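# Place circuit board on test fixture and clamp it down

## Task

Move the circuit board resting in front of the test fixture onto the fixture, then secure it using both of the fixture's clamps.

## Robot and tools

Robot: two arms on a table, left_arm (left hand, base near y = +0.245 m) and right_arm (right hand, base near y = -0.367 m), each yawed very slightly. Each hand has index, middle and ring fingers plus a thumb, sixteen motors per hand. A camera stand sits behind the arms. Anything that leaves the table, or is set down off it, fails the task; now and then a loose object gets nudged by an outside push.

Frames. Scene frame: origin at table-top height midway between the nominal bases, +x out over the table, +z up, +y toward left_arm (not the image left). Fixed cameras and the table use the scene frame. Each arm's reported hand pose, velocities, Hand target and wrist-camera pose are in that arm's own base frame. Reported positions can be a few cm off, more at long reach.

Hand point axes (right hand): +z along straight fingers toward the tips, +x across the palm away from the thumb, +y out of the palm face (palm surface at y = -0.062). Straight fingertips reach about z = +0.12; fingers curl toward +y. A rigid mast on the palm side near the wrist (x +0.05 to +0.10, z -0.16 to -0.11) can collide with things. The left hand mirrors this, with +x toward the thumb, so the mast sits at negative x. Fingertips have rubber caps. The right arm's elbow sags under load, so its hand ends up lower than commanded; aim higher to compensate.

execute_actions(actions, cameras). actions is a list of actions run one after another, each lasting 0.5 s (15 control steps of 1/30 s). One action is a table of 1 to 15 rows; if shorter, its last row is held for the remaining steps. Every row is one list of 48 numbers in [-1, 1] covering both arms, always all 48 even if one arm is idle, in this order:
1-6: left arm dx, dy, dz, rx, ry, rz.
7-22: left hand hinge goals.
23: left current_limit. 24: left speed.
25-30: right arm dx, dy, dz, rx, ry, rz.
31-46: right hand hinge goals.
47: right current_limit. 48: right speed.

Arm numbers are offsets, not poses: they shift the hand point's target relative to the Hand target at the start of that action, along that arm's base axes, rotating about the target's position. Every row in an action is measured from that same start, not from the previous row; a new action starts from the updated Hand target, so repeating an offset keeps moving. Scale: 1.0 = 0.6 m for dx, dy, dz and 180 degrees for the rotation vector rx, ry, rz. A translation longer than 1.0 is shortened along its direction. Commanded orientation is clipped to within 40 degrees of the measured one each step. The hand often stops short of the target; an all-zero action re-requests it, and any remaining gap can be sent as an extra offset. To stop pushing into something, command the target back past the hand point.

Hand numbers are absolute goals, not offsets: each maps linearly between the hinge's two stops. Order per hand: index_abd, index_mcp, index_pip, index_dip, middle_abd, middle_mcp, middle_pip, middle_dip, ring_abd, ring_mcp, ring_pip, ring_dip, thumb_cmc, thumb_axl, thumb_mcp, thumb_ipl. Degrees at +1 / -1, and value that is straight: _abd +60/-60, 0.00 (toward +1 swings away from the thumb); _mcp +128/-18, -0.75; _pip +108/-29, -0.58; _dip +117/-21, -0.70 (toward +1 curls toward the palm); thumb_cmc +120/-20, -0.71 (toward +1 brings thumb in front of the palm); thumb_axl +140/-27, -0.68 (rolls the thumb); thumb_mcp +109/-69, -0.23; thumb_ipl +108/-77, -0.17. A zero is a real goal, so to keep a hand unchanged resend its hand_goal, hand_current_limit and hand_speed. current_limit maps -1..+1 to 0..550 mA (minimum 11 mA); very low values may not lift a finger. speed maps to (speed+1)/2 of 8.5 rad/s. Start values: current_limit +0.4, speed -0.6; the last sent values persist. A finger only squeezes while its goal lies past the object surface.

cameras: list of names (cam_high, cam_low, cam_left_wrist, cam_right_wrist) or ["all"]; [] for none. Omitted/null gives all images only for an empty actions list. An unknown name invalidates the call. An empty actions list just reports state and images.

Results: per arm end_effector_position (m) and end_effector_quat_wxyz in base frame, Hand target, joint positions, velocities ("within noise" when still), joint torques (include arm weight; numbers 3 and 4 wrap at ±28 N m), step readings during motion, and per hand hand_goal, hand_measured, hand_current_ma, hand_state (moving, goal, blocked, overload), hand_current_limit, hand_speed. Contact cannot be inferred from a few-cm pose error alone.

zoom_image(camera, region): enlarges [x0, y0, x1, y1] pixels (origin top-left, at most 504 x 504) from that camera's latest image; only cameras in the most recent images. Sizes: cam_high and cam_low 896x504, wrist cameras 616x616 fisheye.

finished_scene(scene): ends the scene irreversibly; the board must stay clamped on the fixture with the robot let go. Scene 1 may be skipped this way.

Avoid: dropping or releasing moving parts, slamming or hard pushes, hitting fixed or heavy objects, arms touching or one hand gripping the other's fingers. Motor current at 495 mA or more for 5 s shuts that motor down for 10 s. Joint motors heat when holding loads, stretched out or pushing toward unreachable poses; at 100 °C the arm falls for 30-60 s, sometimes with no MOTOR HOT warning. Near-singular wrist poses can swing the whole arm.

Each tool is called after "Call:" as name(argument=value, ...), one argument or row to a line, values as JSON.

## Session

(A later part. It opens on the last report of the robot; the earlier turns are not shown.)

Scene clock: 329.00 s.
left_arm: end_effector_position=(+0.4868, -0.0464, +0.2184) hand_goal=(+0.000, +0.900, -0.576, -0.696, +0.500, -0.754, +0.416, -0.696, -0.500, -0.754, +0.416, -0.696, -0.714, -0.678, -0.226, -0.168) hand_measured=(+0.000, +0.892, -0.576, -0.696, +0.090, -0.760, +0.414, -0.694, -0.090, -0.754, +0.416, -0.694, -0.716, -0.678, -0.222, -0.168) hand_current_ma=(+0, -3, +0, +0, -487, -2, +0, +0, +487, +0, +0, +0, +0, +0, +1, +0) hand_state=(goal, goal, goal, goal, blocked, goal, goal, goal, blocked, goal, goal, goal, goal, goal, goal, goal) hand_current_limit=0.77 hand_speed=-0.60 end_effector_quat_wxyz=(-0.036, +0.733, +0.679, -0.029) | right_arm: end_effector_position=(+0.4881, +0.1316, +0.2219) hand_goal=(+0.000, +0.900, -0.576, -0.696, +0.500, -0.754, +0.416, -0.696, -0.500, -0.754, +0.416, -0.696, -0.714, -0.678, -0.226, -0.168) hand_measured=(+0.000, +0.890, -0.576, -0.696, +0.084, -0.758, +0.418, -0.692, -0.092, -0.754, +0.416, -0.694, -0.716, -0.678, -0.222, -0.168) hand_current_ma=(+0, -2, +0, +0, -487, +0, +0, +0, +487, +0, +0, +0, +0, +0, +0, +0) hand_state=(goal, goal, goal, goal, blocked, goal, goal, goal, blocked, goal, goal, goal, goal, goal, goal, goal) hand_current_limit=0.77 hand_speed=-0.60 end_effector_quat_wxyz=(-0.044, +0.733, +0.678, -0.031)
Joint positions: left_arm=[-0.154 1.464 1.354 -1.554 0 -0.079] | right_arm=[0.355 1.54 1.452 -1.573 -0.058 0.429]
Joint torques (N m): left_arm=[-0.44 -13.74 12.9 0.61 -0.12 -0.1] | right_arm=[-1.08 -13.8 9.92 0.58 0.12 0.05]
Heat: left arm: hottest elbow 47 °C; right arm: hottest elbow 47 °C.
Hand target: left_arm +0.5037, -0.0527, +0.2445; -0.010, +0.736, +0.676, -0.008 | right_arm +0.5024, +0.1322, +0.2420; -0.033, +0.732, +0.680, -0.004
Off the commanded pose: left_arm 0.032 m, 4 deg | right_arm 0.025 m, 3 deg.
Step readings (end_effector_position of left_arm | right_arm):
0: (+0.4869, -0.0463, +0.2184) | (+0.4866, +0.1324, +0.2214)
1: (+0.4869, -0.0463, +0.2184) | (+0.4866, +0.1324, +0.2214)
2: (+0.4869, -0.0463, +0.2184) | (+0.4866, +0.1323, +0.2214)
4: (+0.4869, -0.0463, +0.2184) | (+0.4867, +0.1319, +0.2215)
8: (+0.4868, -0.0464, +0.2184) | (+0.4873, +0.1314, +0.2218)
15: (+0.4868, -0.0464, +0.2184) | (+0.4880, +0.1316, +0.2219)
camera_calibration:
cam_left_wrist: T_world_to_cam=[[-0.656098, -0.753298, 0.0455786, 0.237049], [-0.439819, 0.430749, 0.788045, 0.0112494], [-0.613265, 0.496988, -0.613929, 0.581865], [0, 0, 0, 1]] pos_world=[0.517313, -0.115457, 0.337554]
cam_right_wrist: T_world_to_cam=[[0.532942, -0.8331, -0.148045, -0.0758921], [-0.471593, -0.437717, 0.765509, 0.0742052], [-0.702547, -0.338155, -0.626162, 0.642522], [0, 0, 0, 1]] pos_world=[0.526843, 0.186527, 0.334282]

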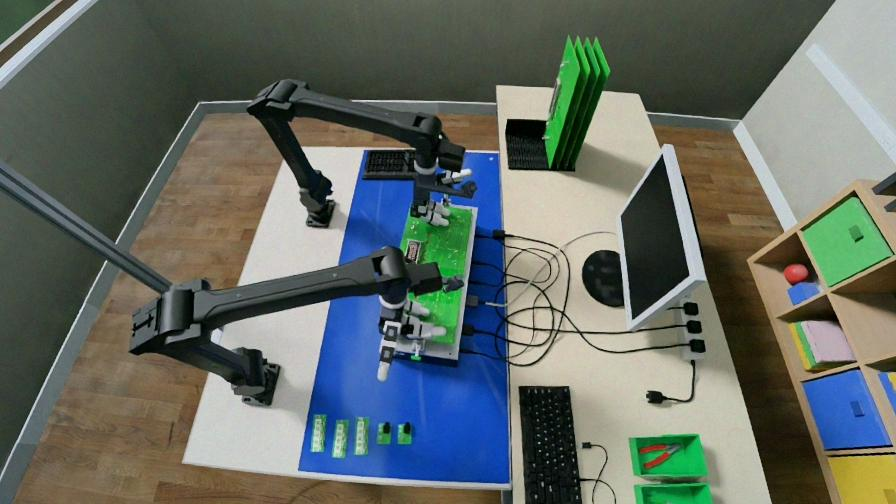

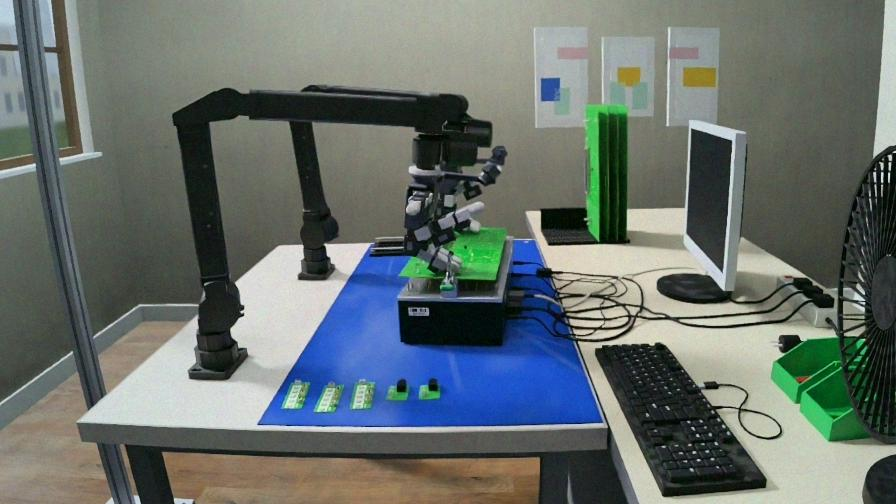

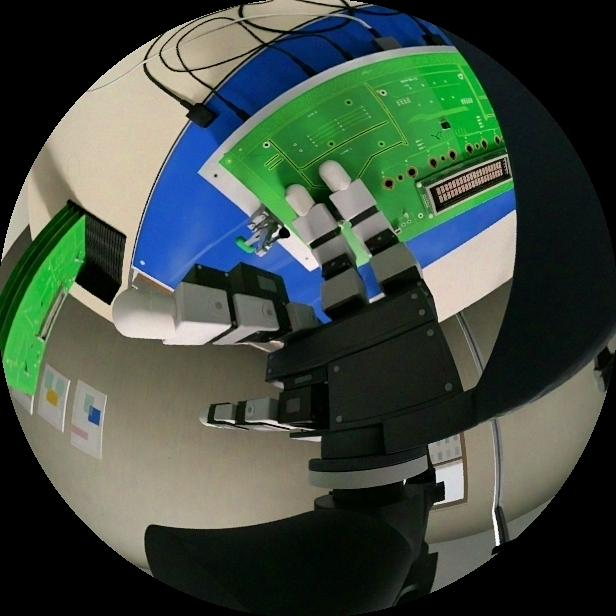

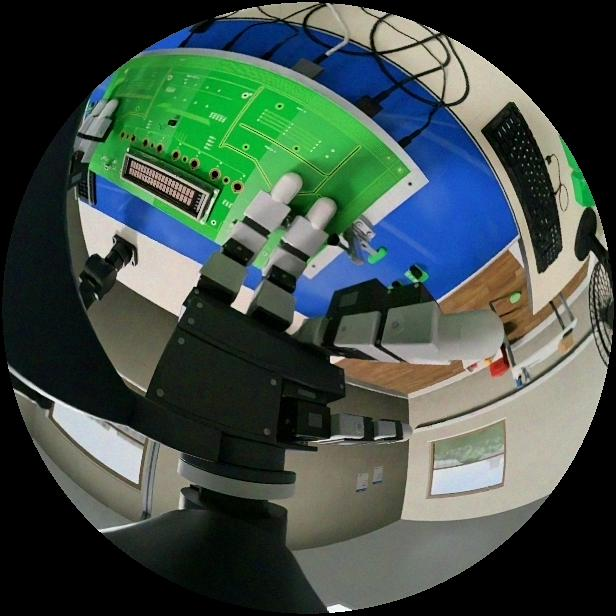

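Call:
execute_actions(
  actions=[
    [[-0.0075,0.0025,-0.024,0,0,0,0,0.9,-0.576,-0.696,0.5,-0.754,0.416,-0.696,-0.5,-0.754,0.416,-0.696,-0.714,-0.678,-0.226,-0.168,0.77,-0.6,-0.005,0.0025,-0.024,0,0,0,0,0.9,-0.576,-0.696,0.5,-0.754,0.416,-0.696,-0.5,-0.754,0.416,-0.696,-0.714,-0.678,-0.226,-0.168,0.77,-0.6]],
    [[-0.0075,0,-0.02,0,0,0,0,0.9,-0.576,-0.696,0.5,-0.754,0.416,-0.696,-0.5,-0.754,0.416,-0.696,-0.714,-0.678,-0.226,-0.168,0.77,-0.6,-0.005,0,-0.02,0,0,0,0,0.9,-0.576,-0.696,0.5,-0.754,0.416,-0.696,-0.5,-0.754,0.416,-0.696,-0.714,-0.678,-0.226,-0.168,0.77,-0.6]],
  ],
  cameras=["all"],
)

Call:
zoom_image(
  camera="cam_left_wrist",
  region=[200, 120, 260, 180],
)

Call:
zoom_image(
  camera="cam_low",
  region=[395, 265, 435, 305],
)

Call:
zoom_image(
  camera="cam_low",
  region=[470, 265, 510, 305],
)

Call:
zoom_image(
  camera="cam_high",
  region=[455, 195, 485, 225],
)

Call:
zoom_image(
  camera="cam_high",
  region=[440, 330, 470, 360],
)

Scene clock: 339.77 s.
left_arm: end_effector_position=(+0.4923, -0.0465, +0.2068) hand_goal=(+0.000, +0.900, -0.576, -0.696, +0.500, -0.754, +0.416, -0.696, -0.500, -0.754, +0.416, -0.696, -0.714, -0.678, -0.226, -0.168) hand_measured=(+0.000, +0.892, -0.576, -0.696, +0.090, -0.760, +0.416, -0.694, -0.090, -0.754, +0.418, -0.694, -0.716, -0.678, -0.222, -0.168) hand_current_ma=(+0, -3, +0, +0, -487, -1, +0, +0, +487, +0, +0, +0, +0, +0, +1, +0) hand_state=(goal, goal, goal, goal, blocked, goal, goal, goal, blocked, goal, goal, goal, goal, goal, goal, goal) hand_current_limit=0.77 hand_speed=-0.60 end_effector_quat_wxyz=(-0.026, +0.733, +0.680, -0.018) | right_arm: end_effector_position=(+0.4938, +0.1332, +0.2099) hand_goal=(+0.000, +0.900, -0.576, -0.696, +0.500, -0.754, +0.416, -0.696, -0.500, -0.754, +0.416, -0.696, -0.714, -0.678, -0.226, -0.168) hand_measured=(+0.000, +0.890, -0.576, -0.696, +0.084, -0.756, +0.424, -0.692, -0.092, -0.752, +0.418, -0.694, -0.716, -0.678, -0.222, -0.168) hand_current_ma=(+0, -2, +0, +0, -487, +0, +1, +0, +487, +0, +0, +0, +0, +0, +0, +0) hand_state=(goal, goal, goal, goal, blocked, goal, goal, goal, blocked, goal, goal, goal, goal, goal, goal, goal) hand_current_limit=0.77 hand_speed=-0.60 end_effector_quat_wxyz=(-0.037, +0.733, +0.679, -0.017)
Joint positions: left_arm=[-0.154 1.462 1.316 -1.487 -0.004 -0.079] | right_arm=[0.355 1.539 1.415 -1.507 -0.055 0.429]
Joint torques (N m): left_arm=[-0.09 -14.39 9.25 0.76 0.03 -0.09] | right_arm=[-0.38 -13.8 6.78 0.96 -0.04 0.08]
Heat: left arm: hottest elbow 48 °C; right arm: hottest elbow 46 °C.
Hand target: left_arm +0.4947, -0.0512, +0.2182; -0.010, +0.736, +0.676, -0.008 | right_arm +0.4964, +0.1338, +0.2156; -0.033, +0.732, +0.680, -0.004
Off the commanded pose: left_arm 0.013 m, 2 deg | right_arm 0.006 m, 2 deg.
Step readings (end_effector_position of left_arm | right_arm):
0: (+0.4868, -0.0464, +0.2184) | (+0.4881, +0.1316, +0.2219)
1: (+0.4868, -0.0464, +0.2184) | (+0.4882, +0.1317, +0.2219)
2: (+0.4875, -0.0465, +0.2186) | (+0.4887, +0.1319, +0.2220)
4: (+0.4900, -0.0467, +0.2192) | (+0.4913, +0.1325, +0.2226)
8: (+0.4945, -0.0468, +0.2205) | (+0.4953, +0.1334, +0.2231)
15: (+0.4949, -0.0468, +0.2193) | (+0.4949, +0.1333, +0.2206)
16: (+0.4946, -0.0468, +0.2188) | (+0.4949, +0.1333, +0.2205)
17: (+0.4946, -0.0468, +0.2175) | (+0.4951, +0.1334, +0.2196)
19: (+0.4944, -0.0467, +0.2142) | (+0.4950, +0.1333, +0.2162)
23: (+0.4916, -0.0464, +0.2064) | (+0.4929, +0.1328, +0.2099)
30: (+0.4922, -0.0465, +0.2068) | (+0.4937, +0.1331, +0.2101)
camera_calibration:
cam_left_wrist: T_world_to_cam=[[-0.657431, -0.753073, 0.025803, 0.245832], [-0.463741, 0.43136, 0.773868, 0.0375607], [-0.59391, 0.496799, -0.632821, 0.572431], [0, 0, 0, 1]] pos_world=[0.519008, -0.115456, 0.326836]
cam_right_wrist: T_world_to_cam=[[0.53729, -0.831907, -0.138746, -0.0836183], [-0.4934, -0.443461, 0.748264, 0.101907], [-0.684015, -0.333578, -0.64873, 0.634413], [0, 0, 0, 1]] pos_world=[0.529156, 0.187255, 0.323708]

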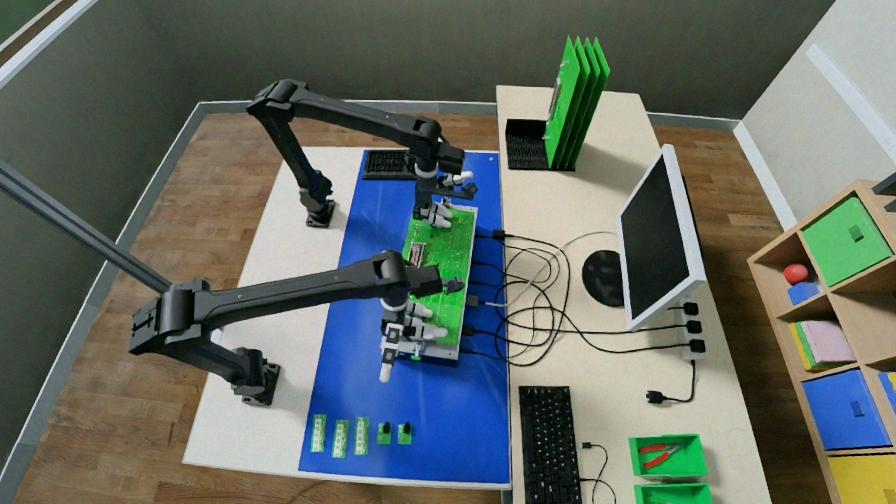

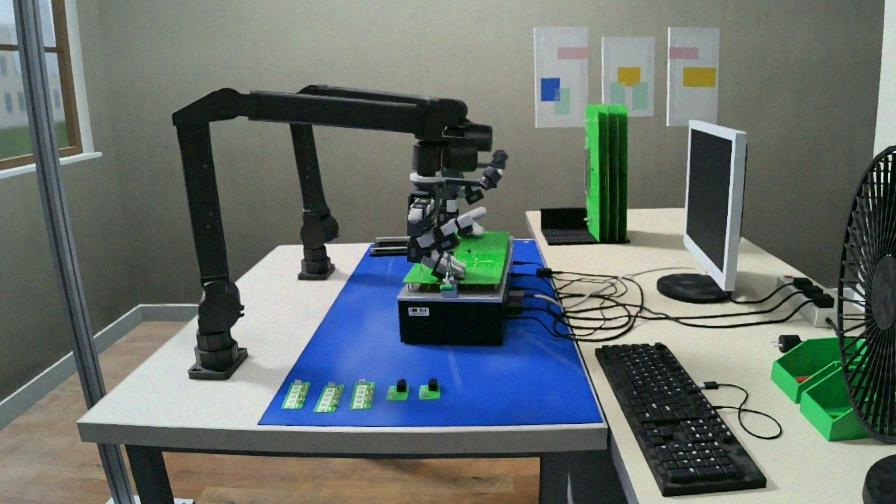

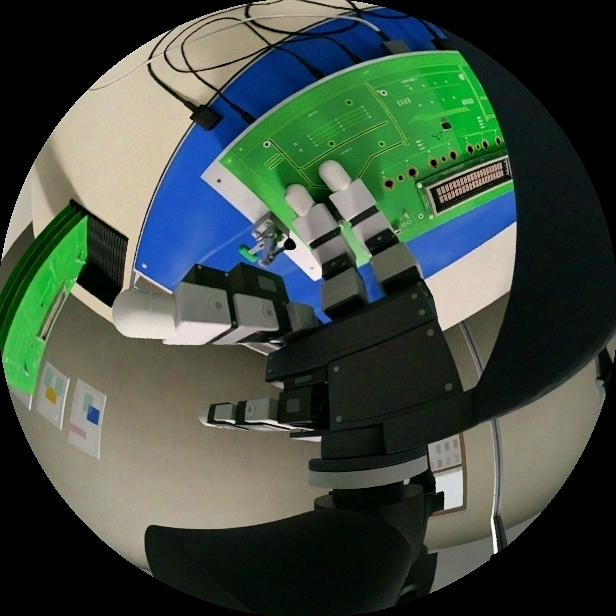

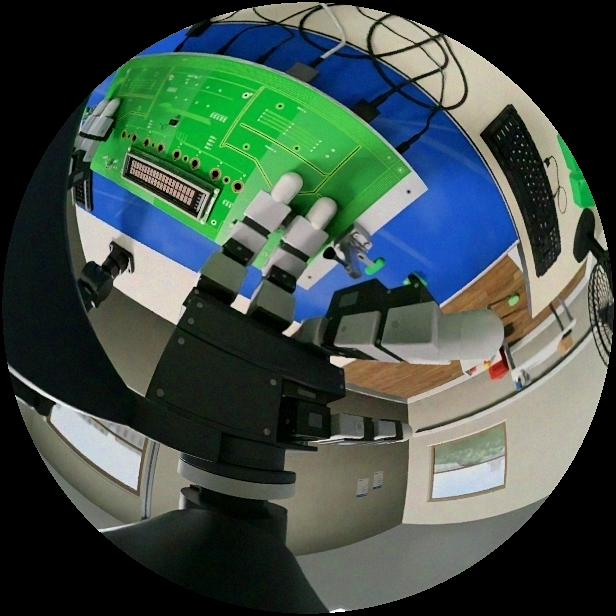

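Scaled by 8.400 from the camera's 616x616 image, which has a finer 880x880 frame.

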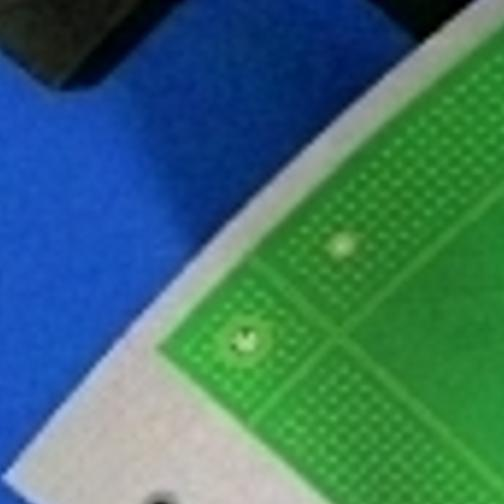

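Scaled by 12.600 from the camera's 896x504 image, which has a finer 1280x720 frame.

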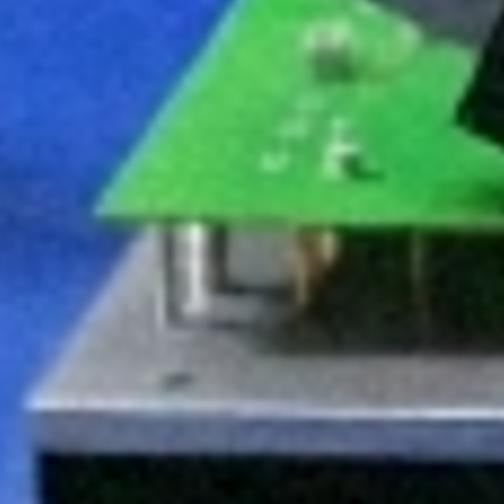

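Scaled by 12.600 from the camera's 896x504 image, which has a finer 1280x720 frame.

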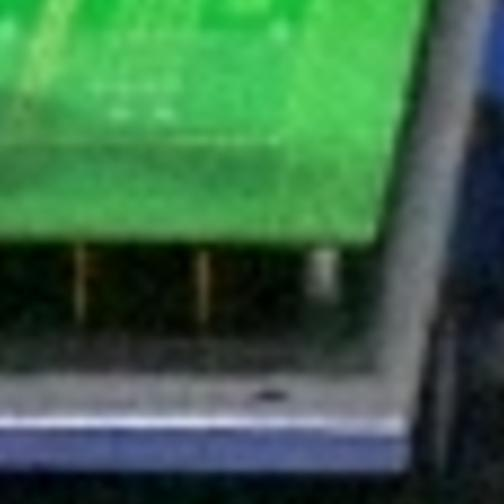

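Scaled by 16.800 from the camera's 896x504 image, which has a finer 1280x720 frame.

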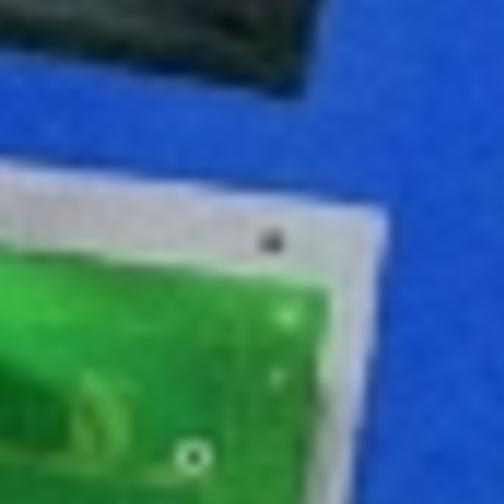

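Scaled by 16.800 from the camera's 896x504 image, which has a finer 1280x720 frame.

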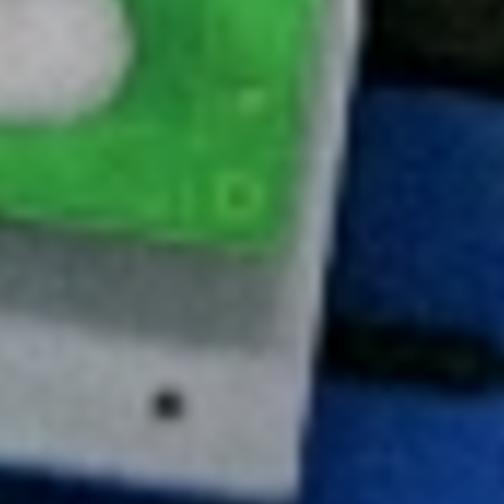

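Call:
execute_actions(
  actions=[
    [[0,0.0075,0.002,0,-0.006,0,0,0.9,-0.576,-0.696,0.5,-0.754,0.416,-0.696,-0.5,-0.754,0.416,-0.696,-0.714,-0.678,-0.226,-0.168,0.77,-0.6,0,0.005,0.002,0,-0.003,0,0,0.9,-0.576,-0.696,0.5,-0.754,0.416,-0.696,-0.5,-0.754,0.416,-0.696,-0.714,-0.678,-0.226,-0.168,0.77,-0.6]],
  ],
  cameras=["all"],
)

Call:
zoom_image(
  camera="cam_left_wrist",
  region=[200, 120, 260, 180],
)

Call:
zoom_image(
  camera="cam_low",
  region=[395, 265, 435, 305],
)

Call:
zoom_image(
  camera="cam_high",
  region=[455, 195, 485, 225],
)

Call:
zoom_image(
  camera="cam_high",
  region=[440, 330, 470, 360],
)

Scene clock: 343.47 s.
left_arm: end_effector_position=(+0.4911, -0.0464, +0.2081) hand_goal=(+0.000, +0.900, -0.576, -0.696, +0.500, -0.754, +0.416, -0.696, -0.500, -0.754, +0.416, -0.696, -0.714, -0.678, -0.226, -0.168) hand_measured=(+0.000, +0.892, -0.576, -0.696, +0.090, -0.760, +0.416, -0.694, -0.090, -0.754, +0.418, -0.694, -0.716, -0.678, -0.222, -0.168) hand_current_ma=(+0, -3, +0, +0, -487, -2, +0, +0, +487, +0, +0, +0, +0, +0, +1, +0) hand_state=(goal, goal, goal, goal, blocked, goal, goal, goal, blocked, goal, goal, goal, goal, goal, goal, goal) hand_current_limit=0.77 hand_speed=-0.60 end_effector_quat_wxyz=(-0.018, +0.733, +0.680, -0.012) | right_arm: end_effector_position=(+0.4941, +0.1331, +0.2099) hand_goal=(+0.000, +0.900, -0.576, -0.696, +0.500, -0.754, +0.416, -0.696, -0.500, -0.754, +0.416, -0.696, -0.714, -0.678, -0.226, -0.168) hand_measured=(+0.000, +0.890, -0.576, -0.696, +0.084, -0.758, +0.424, -0.694, -0.092, -0.754, +0.418, -0.694, -0.716, -0.678, -0.222, -0.168) hand_current_ma=(+0, -2, +0, +0, -487, +0, +1, +0, +487, +0, +0, +0, +0, +0, +0, +0) hand_state=(goal, goal, goal, goal, blocked, goal, goal, goal, blocked, goal, goal, goal, goal, goal, goal, goal) hand_current_limit=0.77 hand_speed=-0.60 end_effector_quat_wxyz=(-0.036, +0.733, +0.679, -0.016)
Joint positions: left_arm=[-0.154 1.447 1.3 -1.467 -0.004 -0.079] | right_arm=[0.355 1.537 1.413 -1.503 -0.054 0.429]
Joint torques (N m): left_arm=[0.26 -14.56 9.52 0.81 -0.12 -0.01] | right_arm=[-0.32 -15.03 7.01 1.05 0.04 0.25]
Heat: left arm: hottest elbow 47 °C; right arm: hottest elbow 46 °C.
Hand target: left_arm +0.4947, -0.0467, +0.2194; -0.004, +0.736, +0.677, -0.001 | right_arm +0.4965, +0.1368, +0.2169; -0.030, +0.732, +0.680, +0.000
Off the commanded pose: left_arm 0.012 m, 2 deg | right_arm 0.008 m, 2 deg.
Step readings (end_effector_position of left_arm | right_arm):
0: (+0.4923, -0.0465, +0.2068) | (+0.4938, +0.1332, +0.2099)
1: (+0.4922, -0.0465, +0.2066) | (+0.4938, +0.1332, +0.2099)
2: (+0.4921, -0.0465, +0.2066) | (+0.4938, +0.1332, +0.2099)
4: (+0.4919, -0.0465, +0.2066) | (+0.4938, +0.1332, +0.2101)
8: (+0.4912, -0.0464, +0.2081) | (+0.4940, +0.1332, +0.2097)
15: (+0.4911, -0.0464, +0.2082) | (+0.4941, +0.1331, +0.2098)
camera_calibration:
cam_left_wrist: T_world_to_cam=[[-0.657855, -0.752987, 0.0153992, 0.24757], [-0.478502, 0.433662, 0.763527, 0.0455031], [-0.581604, 0.494921, -0.645593, 0.56906], [0, 0, 0, 1]] pos_world=[0.515606, -0.114956, 0.328826]
cam_right_wrist: T_world_to_cam=[[0.537829, -0.831802, -0.137279, -0.0844092], [-0.496013, -0.443879, 0.746286, 0.103788], [-0.681697, -0.333282, -0.651316, 0.633995], [0, 0, 0, 1]] pos_world=[0.52907, 0.187157, 0.323888]

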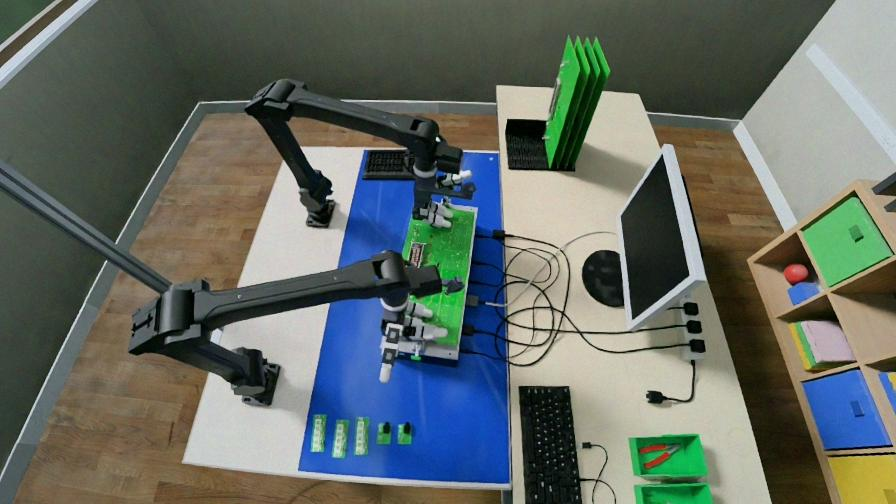

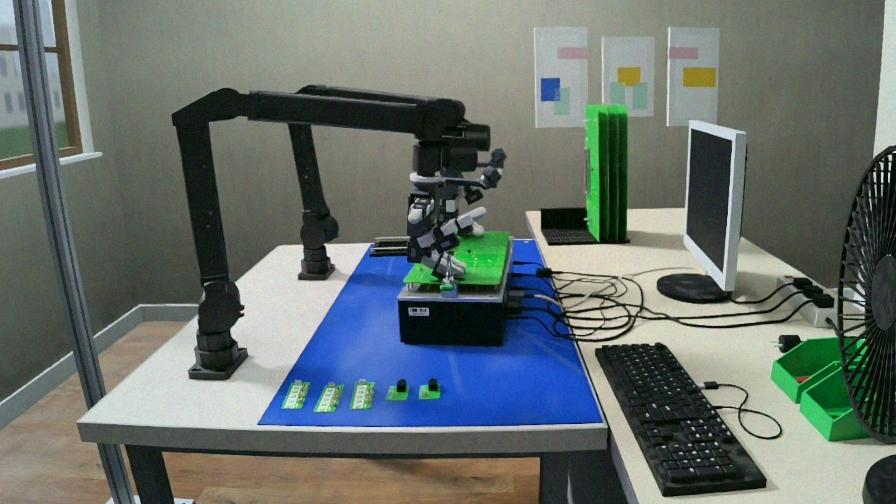

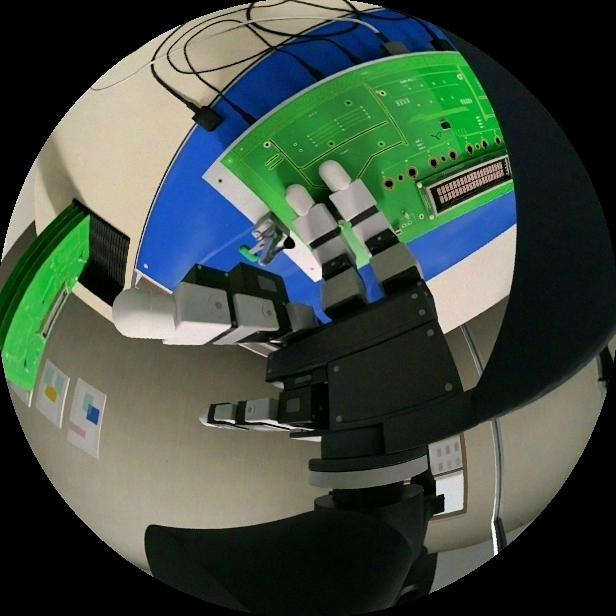

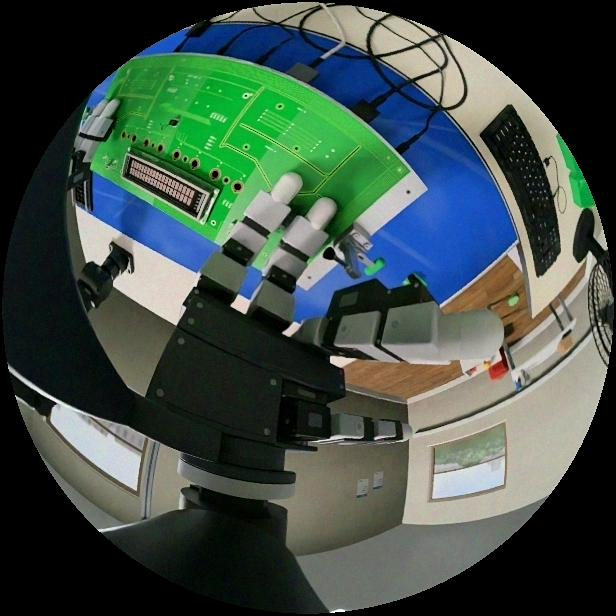

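Scaled by 8.400 from the camera's 616x616 image, which has a finer 880x880 frame.

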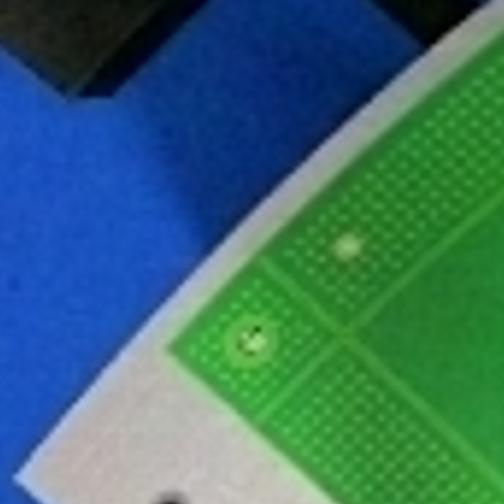

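Scaled by 12.600 from the camera's 896x504 image, which has a finer 1280x720 frame.

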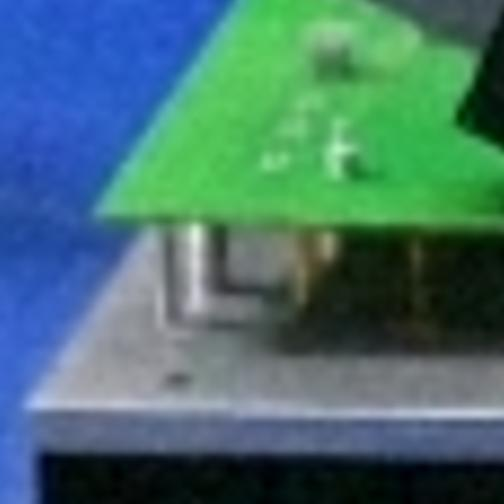

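Scaled by 16.800 from the camera's 896x504 image, which has a finer 1280x720 frame.

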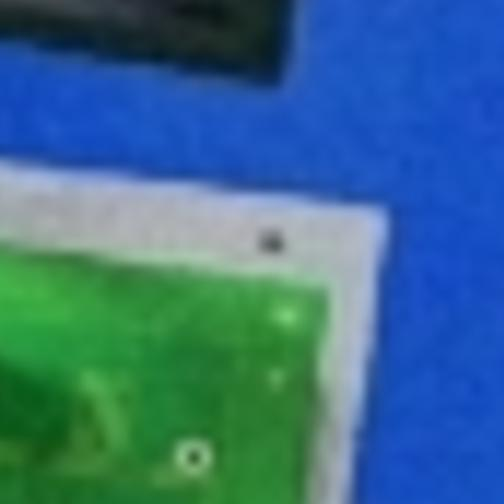

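Scaled by 16.800 from the camera's 896x504 image, which has a finer 1280x720 frame.

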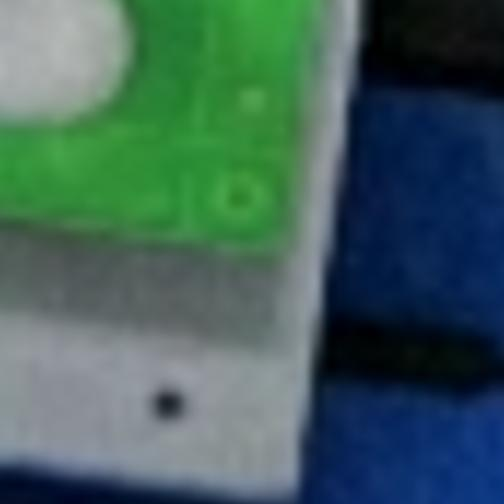

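Call:
zoom_image(
  camera="cam_left_wrist",
  region=[222, 152, 238, 168],
)

Call:
zoom_image(
  camera="cam_high",
  region=[467, 208, 479, 220],
)

Call:
zoom_image(
  camera="cam_right_wrist",
  region=[392, 160, 408, 176],
)

Scaled by 31.500 from the camera's 616x616 image, which has a finer 880x880 frame.

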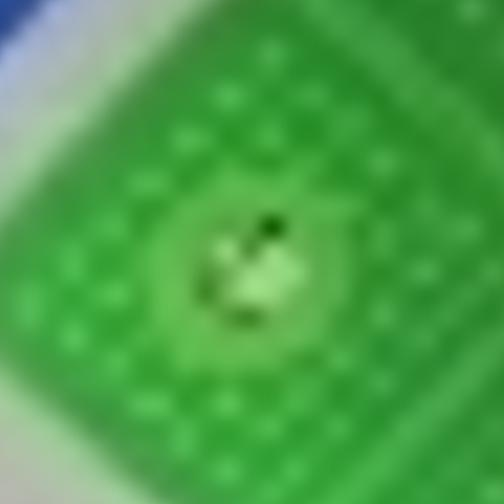

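Scaled by 42.000 from the camera's 896x504 image, which has a finer 1280x720 frame.

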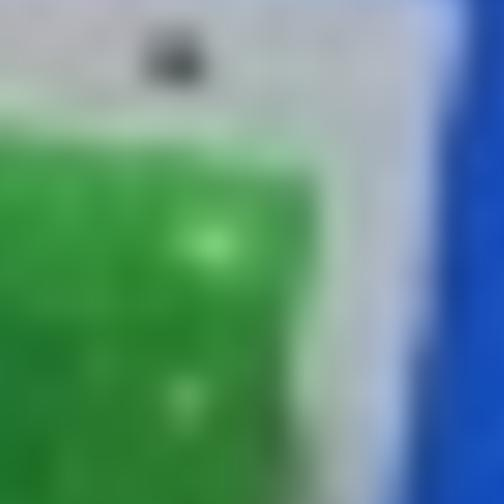

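Scaled by 31.500 from the camera's 616x616 image, which has a finer 880x880 frame.

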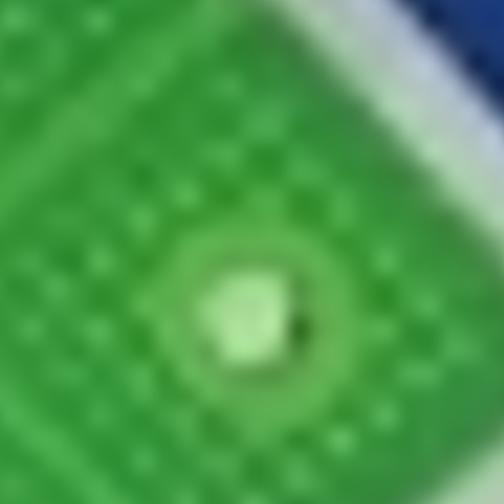

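Call:
execute_actions(
  actions=[
    [[0,0.006,0,0,0,0,0,0.9,-0.576,-0.696,0.5,-0.754,0.416,-0.696,-0.5,-0.754,0.416,-0.696,-0.714,-0.678,-0.226,-0.168,0.77,-0.6,0,0.005,0,0,0,0,0,0.9,-0.576,-0.696,0.5,-0.754,0.416,-0.696,-0.5,-0.754,0.416,-0.696,-0.714,-0.678,-0.226,-0.168,0.77,-0.6]],
  ],
  cameras=["cam_high","cam_low","cam_left_wrist","cam_right_wrist"],
)

Call:
zoom_image(
  camera="cam_left_wrist",
  region=[222, 152, 238, 168],
)

Call:
zoom_image(
  camera="cam_high",
  region=[467, 208, 479, 220],
)

Call:
zoom_image(
  camera="cam_low",
  region=[395, 265, 435, 305],
)

Scene clock: 347.87 s.
left_arm: end_effector_position=(+0.4917, -0.0449, +0.2082) hand_goal=(+0.000, +0.900, -0.576, -0.696, +0.500, -0.754, +0.416, -0.696, -0.500, -0.754, +0.416, -0.696, -0.714, -0.678, -0.226, -0.168) hand_measured=(+0.000, +0.892, -0.576, -0.696, +0.090, -0.760, +0.416, -0.694, -0.090, -0.754, +0.418, -0.694, -0.716, -0.678, -0.222, -0.168) hand_current_ma=(+0, -3, +0, +0, -487, -2, +0, +0, +487, +0, +0, +0, +0, +0, +1, +0) hand_state=(goal, goal, goal, goal, blocked, goal, goal, goal, blocked, goal, goal, goal, goal, goal, goal, goal) hand_current_limit=0.77 hand_speed=-0.60 end_effector_quat_wxyz=(-0.018, +0.734, +0.678, -0.011) | right_arm: end_effector_position=(+0.4949, +0.1334, +0.2101) hand_goal=(+0.000, +0.900, -0.576, -0.696, +0.500, -0.754, +0.416, -0.696, -0.500, -0.754, +0.416, -0.696, -0.714, -0.678, -0.226, -0.168) hand_measured=(+0.000, +0.890, -0.576, -0.696, +0.084, -0.758, +0.424, -0.694, -0.092, -0.754, +0.418, -0.694, -0.716, -0.678, -0.222, -0.168) hand_current_ma=(+0, -2, +0, +0, -487, +0, +1, +0, +487, +0, +0, +0, +0, +0, +0, +0) hand_state=(goal, goal, goal, goal, blocked, goal, goal, goal, blocked, goal, goal, goal, goal, goal, goal, goal) hand_current_limit=0.77 hand_speed=-0.60 end_effector_quat_wxyz=(-0.035, +0.733, +0.679, -0.014)
Joint positions: left_arm=[-0.15 1.447 1.3 -1.466 -0.004 -0.071] | right_arm=[0.355 1.537 1.413 -1.5 -0.054 0.429]
Joint torques (N m): left_arm=[0.38 -14.15 9.29 0.9 -0.12 0.01] | right_arm=[1.32 -14.45 7.1 0.99 -0.02 0.25]
Heat: left arm: hottest elbow 47 °C; right arm: hottest elbow 46 °C.
Hand target: left_arm +0.4947, -0.0431, +0.2194; -0.004, +0.736, +0.677, -0.001 | right_arm +0.4965, +0.1398, +0.2169; -0.030, +0.732, +0.680, +0.000
Off the commanded pose: left_arm 0.012 m, 2 deg | right_arm 0.009 m, 2 deg.
Step readings (end_effector_position of left_arm | right_arm):
0: (+0.4911, -0.0464, +0.2081) | (+0.4941, +0.1331, +0.2099)
1: (+0.4911, -0.0464, +0.2081) | (+0.4941, +0.1331, +0.2099)
2: (+0.4911, -0.0464, +0.2081) | (+0.4941, +0.1331, +0.2099)
4: (+0.4912, -0.0462, +0.2081) | (+0.4941, +0.1331, +0.2099)
8: (+0.4915, -0.0452, +0.2081) | (+0.4944, +0.1333, +0.2100)
15: (+0.4917, -0.0448, +0.2082) | (+0.4948, +0.1334, +0.2101)
camera_calibration:
cam_left_wrist: T_world_to_cam=[[-0.660428, -0.750738, 0.0150737, 0.250519], [-0.477818, 0.435655, 0.76282, 0.0449763], [-0.579245, 0.496586, -0.646435, 0.567745], [0, 0, 0, 1]] pos_world=[0.515804, -0.113454, 0.328925]
cam_right_wrist: T_world_to_cam=[[0.538307, -0.83161, -0.136567, -0.0850656], [-0.498385, -0.444812, 0.744147, 0.10593], [-0.679587, -0.332517, -0.653907, 0.634206], [0, 0, 0, 1]] pos_world=[0.529584, 0.187262, 0.324268]

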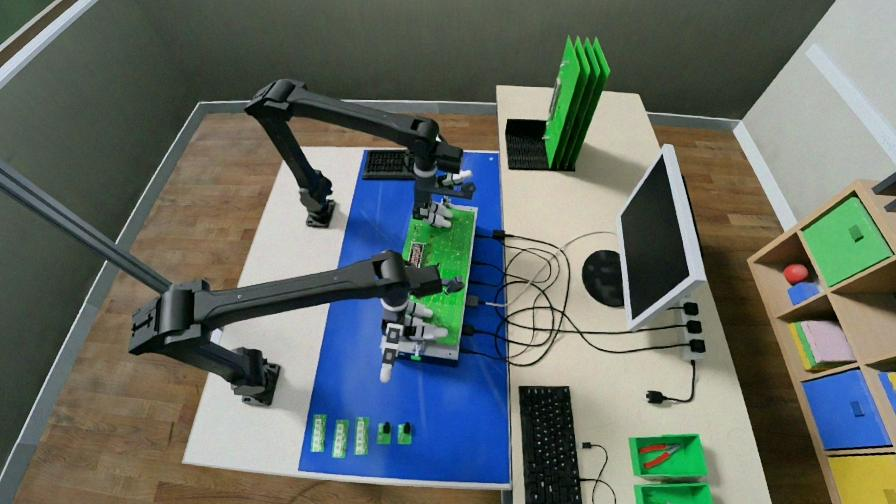

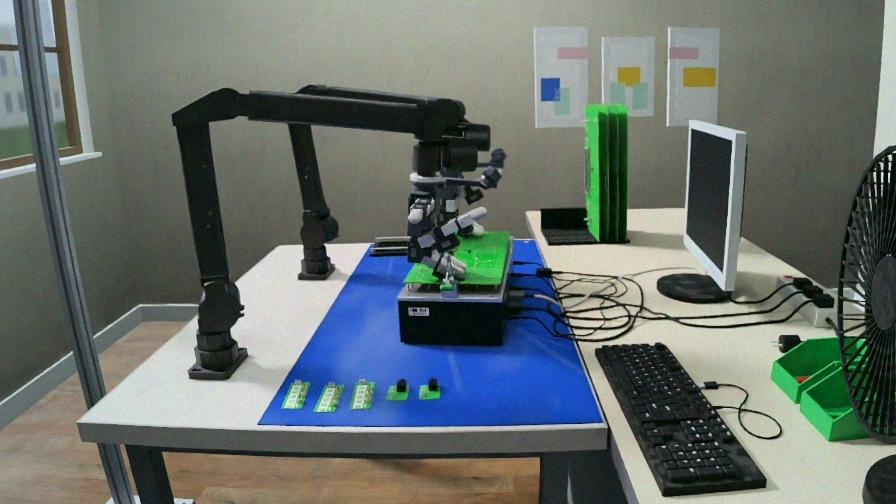

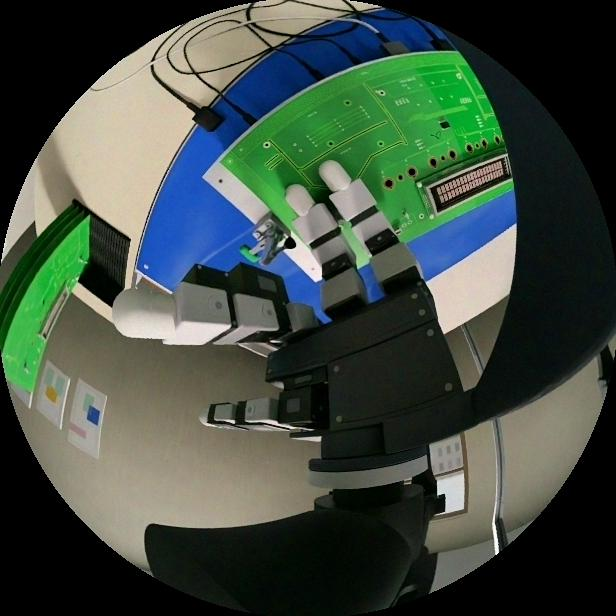

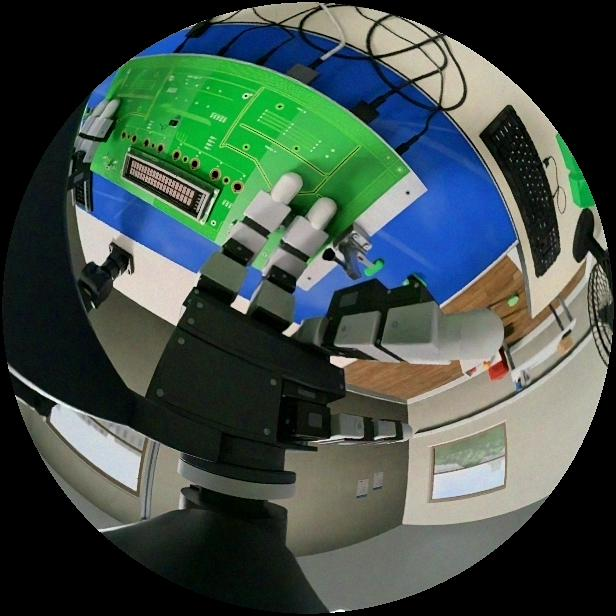

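Scaled by 31.500 from the camera's 616x616 image, which has a finer 880x880 frame.

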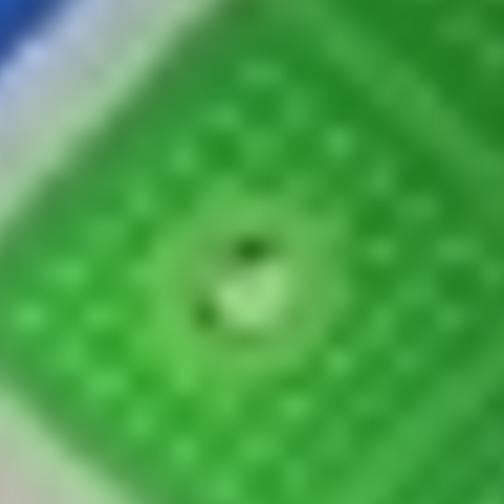

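Scaled by 42.000 from the camera's 896x504 image, which has a finer 1280x720 frame.

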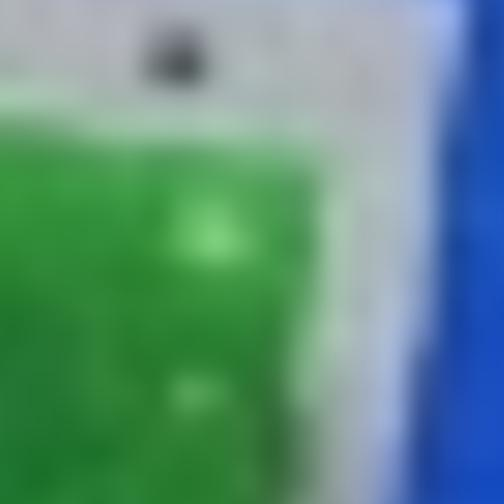

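Scaled by 12.600 from the camera's 896x504 image, which has a finer 1280x720 frame.

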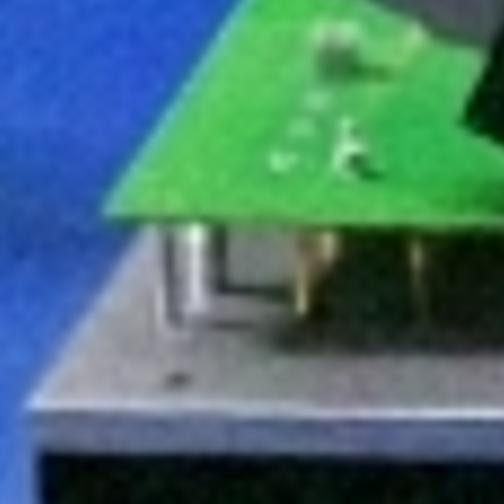

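Call:
execute_actions(
  actions=[
    [[0,0.001,0,0,0,0,0,0.9,-0.576,-0.696,0.5,-0.754,0.416,-0.696,-0.5,-0.754,0.416,-0.696,-0.714,-0.678,-0.226,-0.168,0.77,-0.6,0,0.003,0,0,0,0,0,0.9,-0.576,-0.696,0.5,-0.754,0.416,-0.696,-0.5,-0.754,0.416,-0.696,-0.714,-0.678,-0.226,-0.168,0.77,-0.6]],
  ],
  cameras=["cam_high","cam_low","cam_left_wrist"],
)

Call:
zoom_image(
  camera="cam_left_wrist",
  region=[222, 152, 238, 168],
)

Call:
zoom_image(
  camera="cam_high",
  region=[467, 208, 479, 220],
)

Call:
zoom_image(
  camera="cam_low",
  region=[395, 265, 435, 305],
)

Scene clock: 351.33 s.
left_arm: end_effector_position=(+0.4918, -0.0442, +0.2082) hand_goal=(+0.000, +0.900, -0.576, -0.696, +0.500, -0.754, +0.416, -0.696, -0.500, -0.754, +0.416, -0.696, -0.714, -0.678, -0.226, -0.168) hand_measured=(+0.000, +0.892, -0.576, -0.696, +0.090, -0.760, +0.416, -0.694, -0.090, -0.754, +0.418, -0.694, -0.716, -0.678, -0.222, -0.168) hand_current_ma=(+0, -3, +0, +0, -487, -2, +0, +0, +487, +0, +0, +0, +0, +0, +1, +0) hand_state=(goal, goal, goal, goal, blocked, goal, goal, goal, blocked, goal, goal, goal, goal, goal, goal, goal) hand_current_limit=0.77 hand_speed=-0.60 end_effector_quat_wxyz=(-0.018, +0.734, +0.679, -0.011) | right_arm: end_effector_position=(+0.4948, +0.1333, +0.2101) hand_goal=(+0.000, +0.900, -0.576, -0.696, +0.500, -0.754, +0.416, -0.696, -0.500, -0.754, +0.416, -0.696, -0.714, -0.678, -0.226, -0.168) hand_measured=(+0.000, +0.890, -0.576, -0.696, +0.084, -0.758, +0.424, -0.694, -0.092, -0.754, +0.418, -0.694, -0.716, -0.678, -0.222, -0.168) hand_current_ma=(+0, -2, +0, +0, -487, +0, +1, +0, +487, +0, +0, +0, +0, +0, +0, +0) hand_state=(goal, goal, goal, goal, blocked, goal, goal, goal, blocked, goal, goal, goal, goal, goal, goal, goal) hand_current_limit=0.77 hand_speed=-0.60 end_effector_quat_wxyz=(-0.035, +0.733, +0.679, -0.014)
Joint positions: left_arm=[-0.148 1.447 1.3 -1.466 -0.004 -0.069] | right_arm=[0.355 1.537 1.413 -1.5 -0.054 0.431]
Joint torques (N m): left_arm=[0.62 -14.33 9.33 0.77 -0.11 -0.01] | right_arm=[0.62 -14.8 7.13 0.98 0.02 0.27]
Heat: left arm: hottest elbow 46 °C; right arm: hottest elbow 45 °C.
Hand target: left_arm +0.4947, -0.0424, +0.2194; -0.004, +0.736, +0.677, -0.001 | right_arm +0.4965, +0.1416, +0.2169; -0.030, +0.732, +0.680, +0.000
Off the commanded pose: left_arm 0.012 m, 2 deg | right_arm 0.011 m, 2 deg.
Step readings (end_effector_position of left_arm | right_arm):
0: (+0.4917, -0.0449, +0.2082) | (+0.4949, +0.1334, +0.2101)
1: (+0.4917, -0.0449, +0.2082) | (+0.4949, +0.1334, +0.2101)
2: (+0.4917, -0.0449, +0.2082) | (+0.4949, +0.1334, +0.2101)
4: (+0.4918, -0.0445, +0.2082) | (+0.4949, +0.1334, +0.2101)
8: (+0.4918, -0.0444, +0.2082) | (+0.4948, +0.1333, +0.2101)
15: (+0.4918, -0.0442, +0.2082) | (+0.4948, +0.1333, +0.2101)
camera_calibration:
cam_left_wrist: T_world_to_cam=[[-0.660157, -0.750976, 0.0151001, 0.250935], [-0.478007, 0.435536, 0.76277, 0.0448201], [-0.579399, 0.49633, -0.646494, 0.567526], [0, 0, 0, 1]] pos_world=[0.515905, -0.112754, 0.328925]
Images, in order (width x height): cam_high 896x504, cam_low 896x504, cam_left_wrist 616x616.

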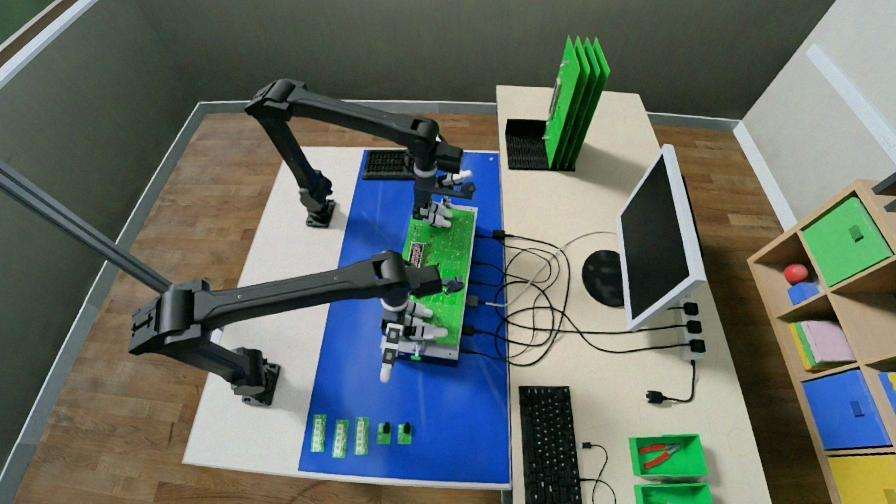

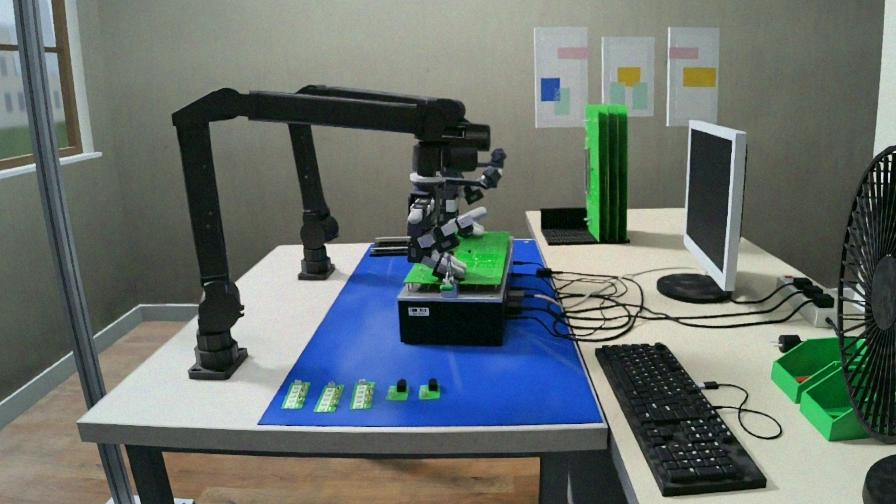

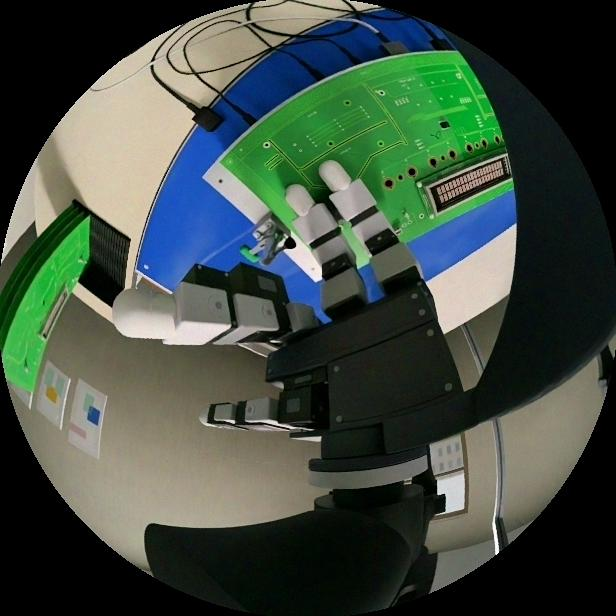

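Scaled by 31.500 from the camera's 616x616 image, which has a finer 880x880 frame.

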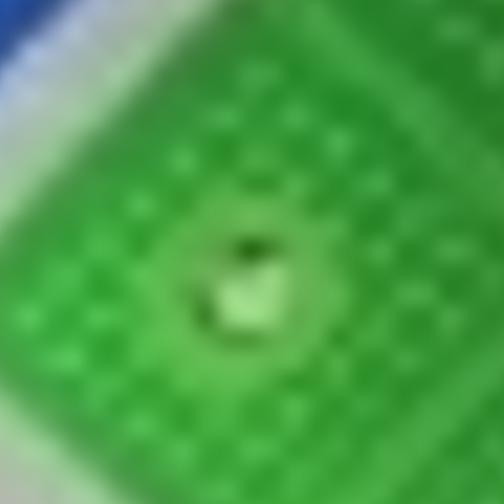

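Scaled by 42.000 from the camera's 896x504 image, which has a finer 1280x720 frame.

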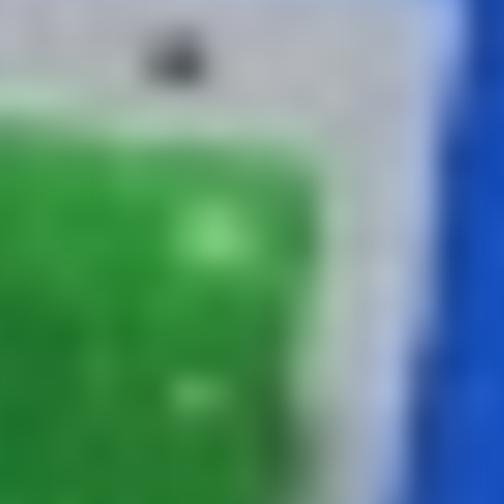

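Scaled by 12.600 from the camera's 896x504 image, which has a finer 1280x720 frame.

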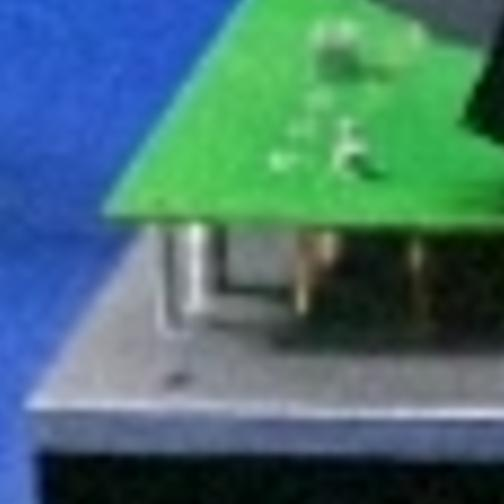

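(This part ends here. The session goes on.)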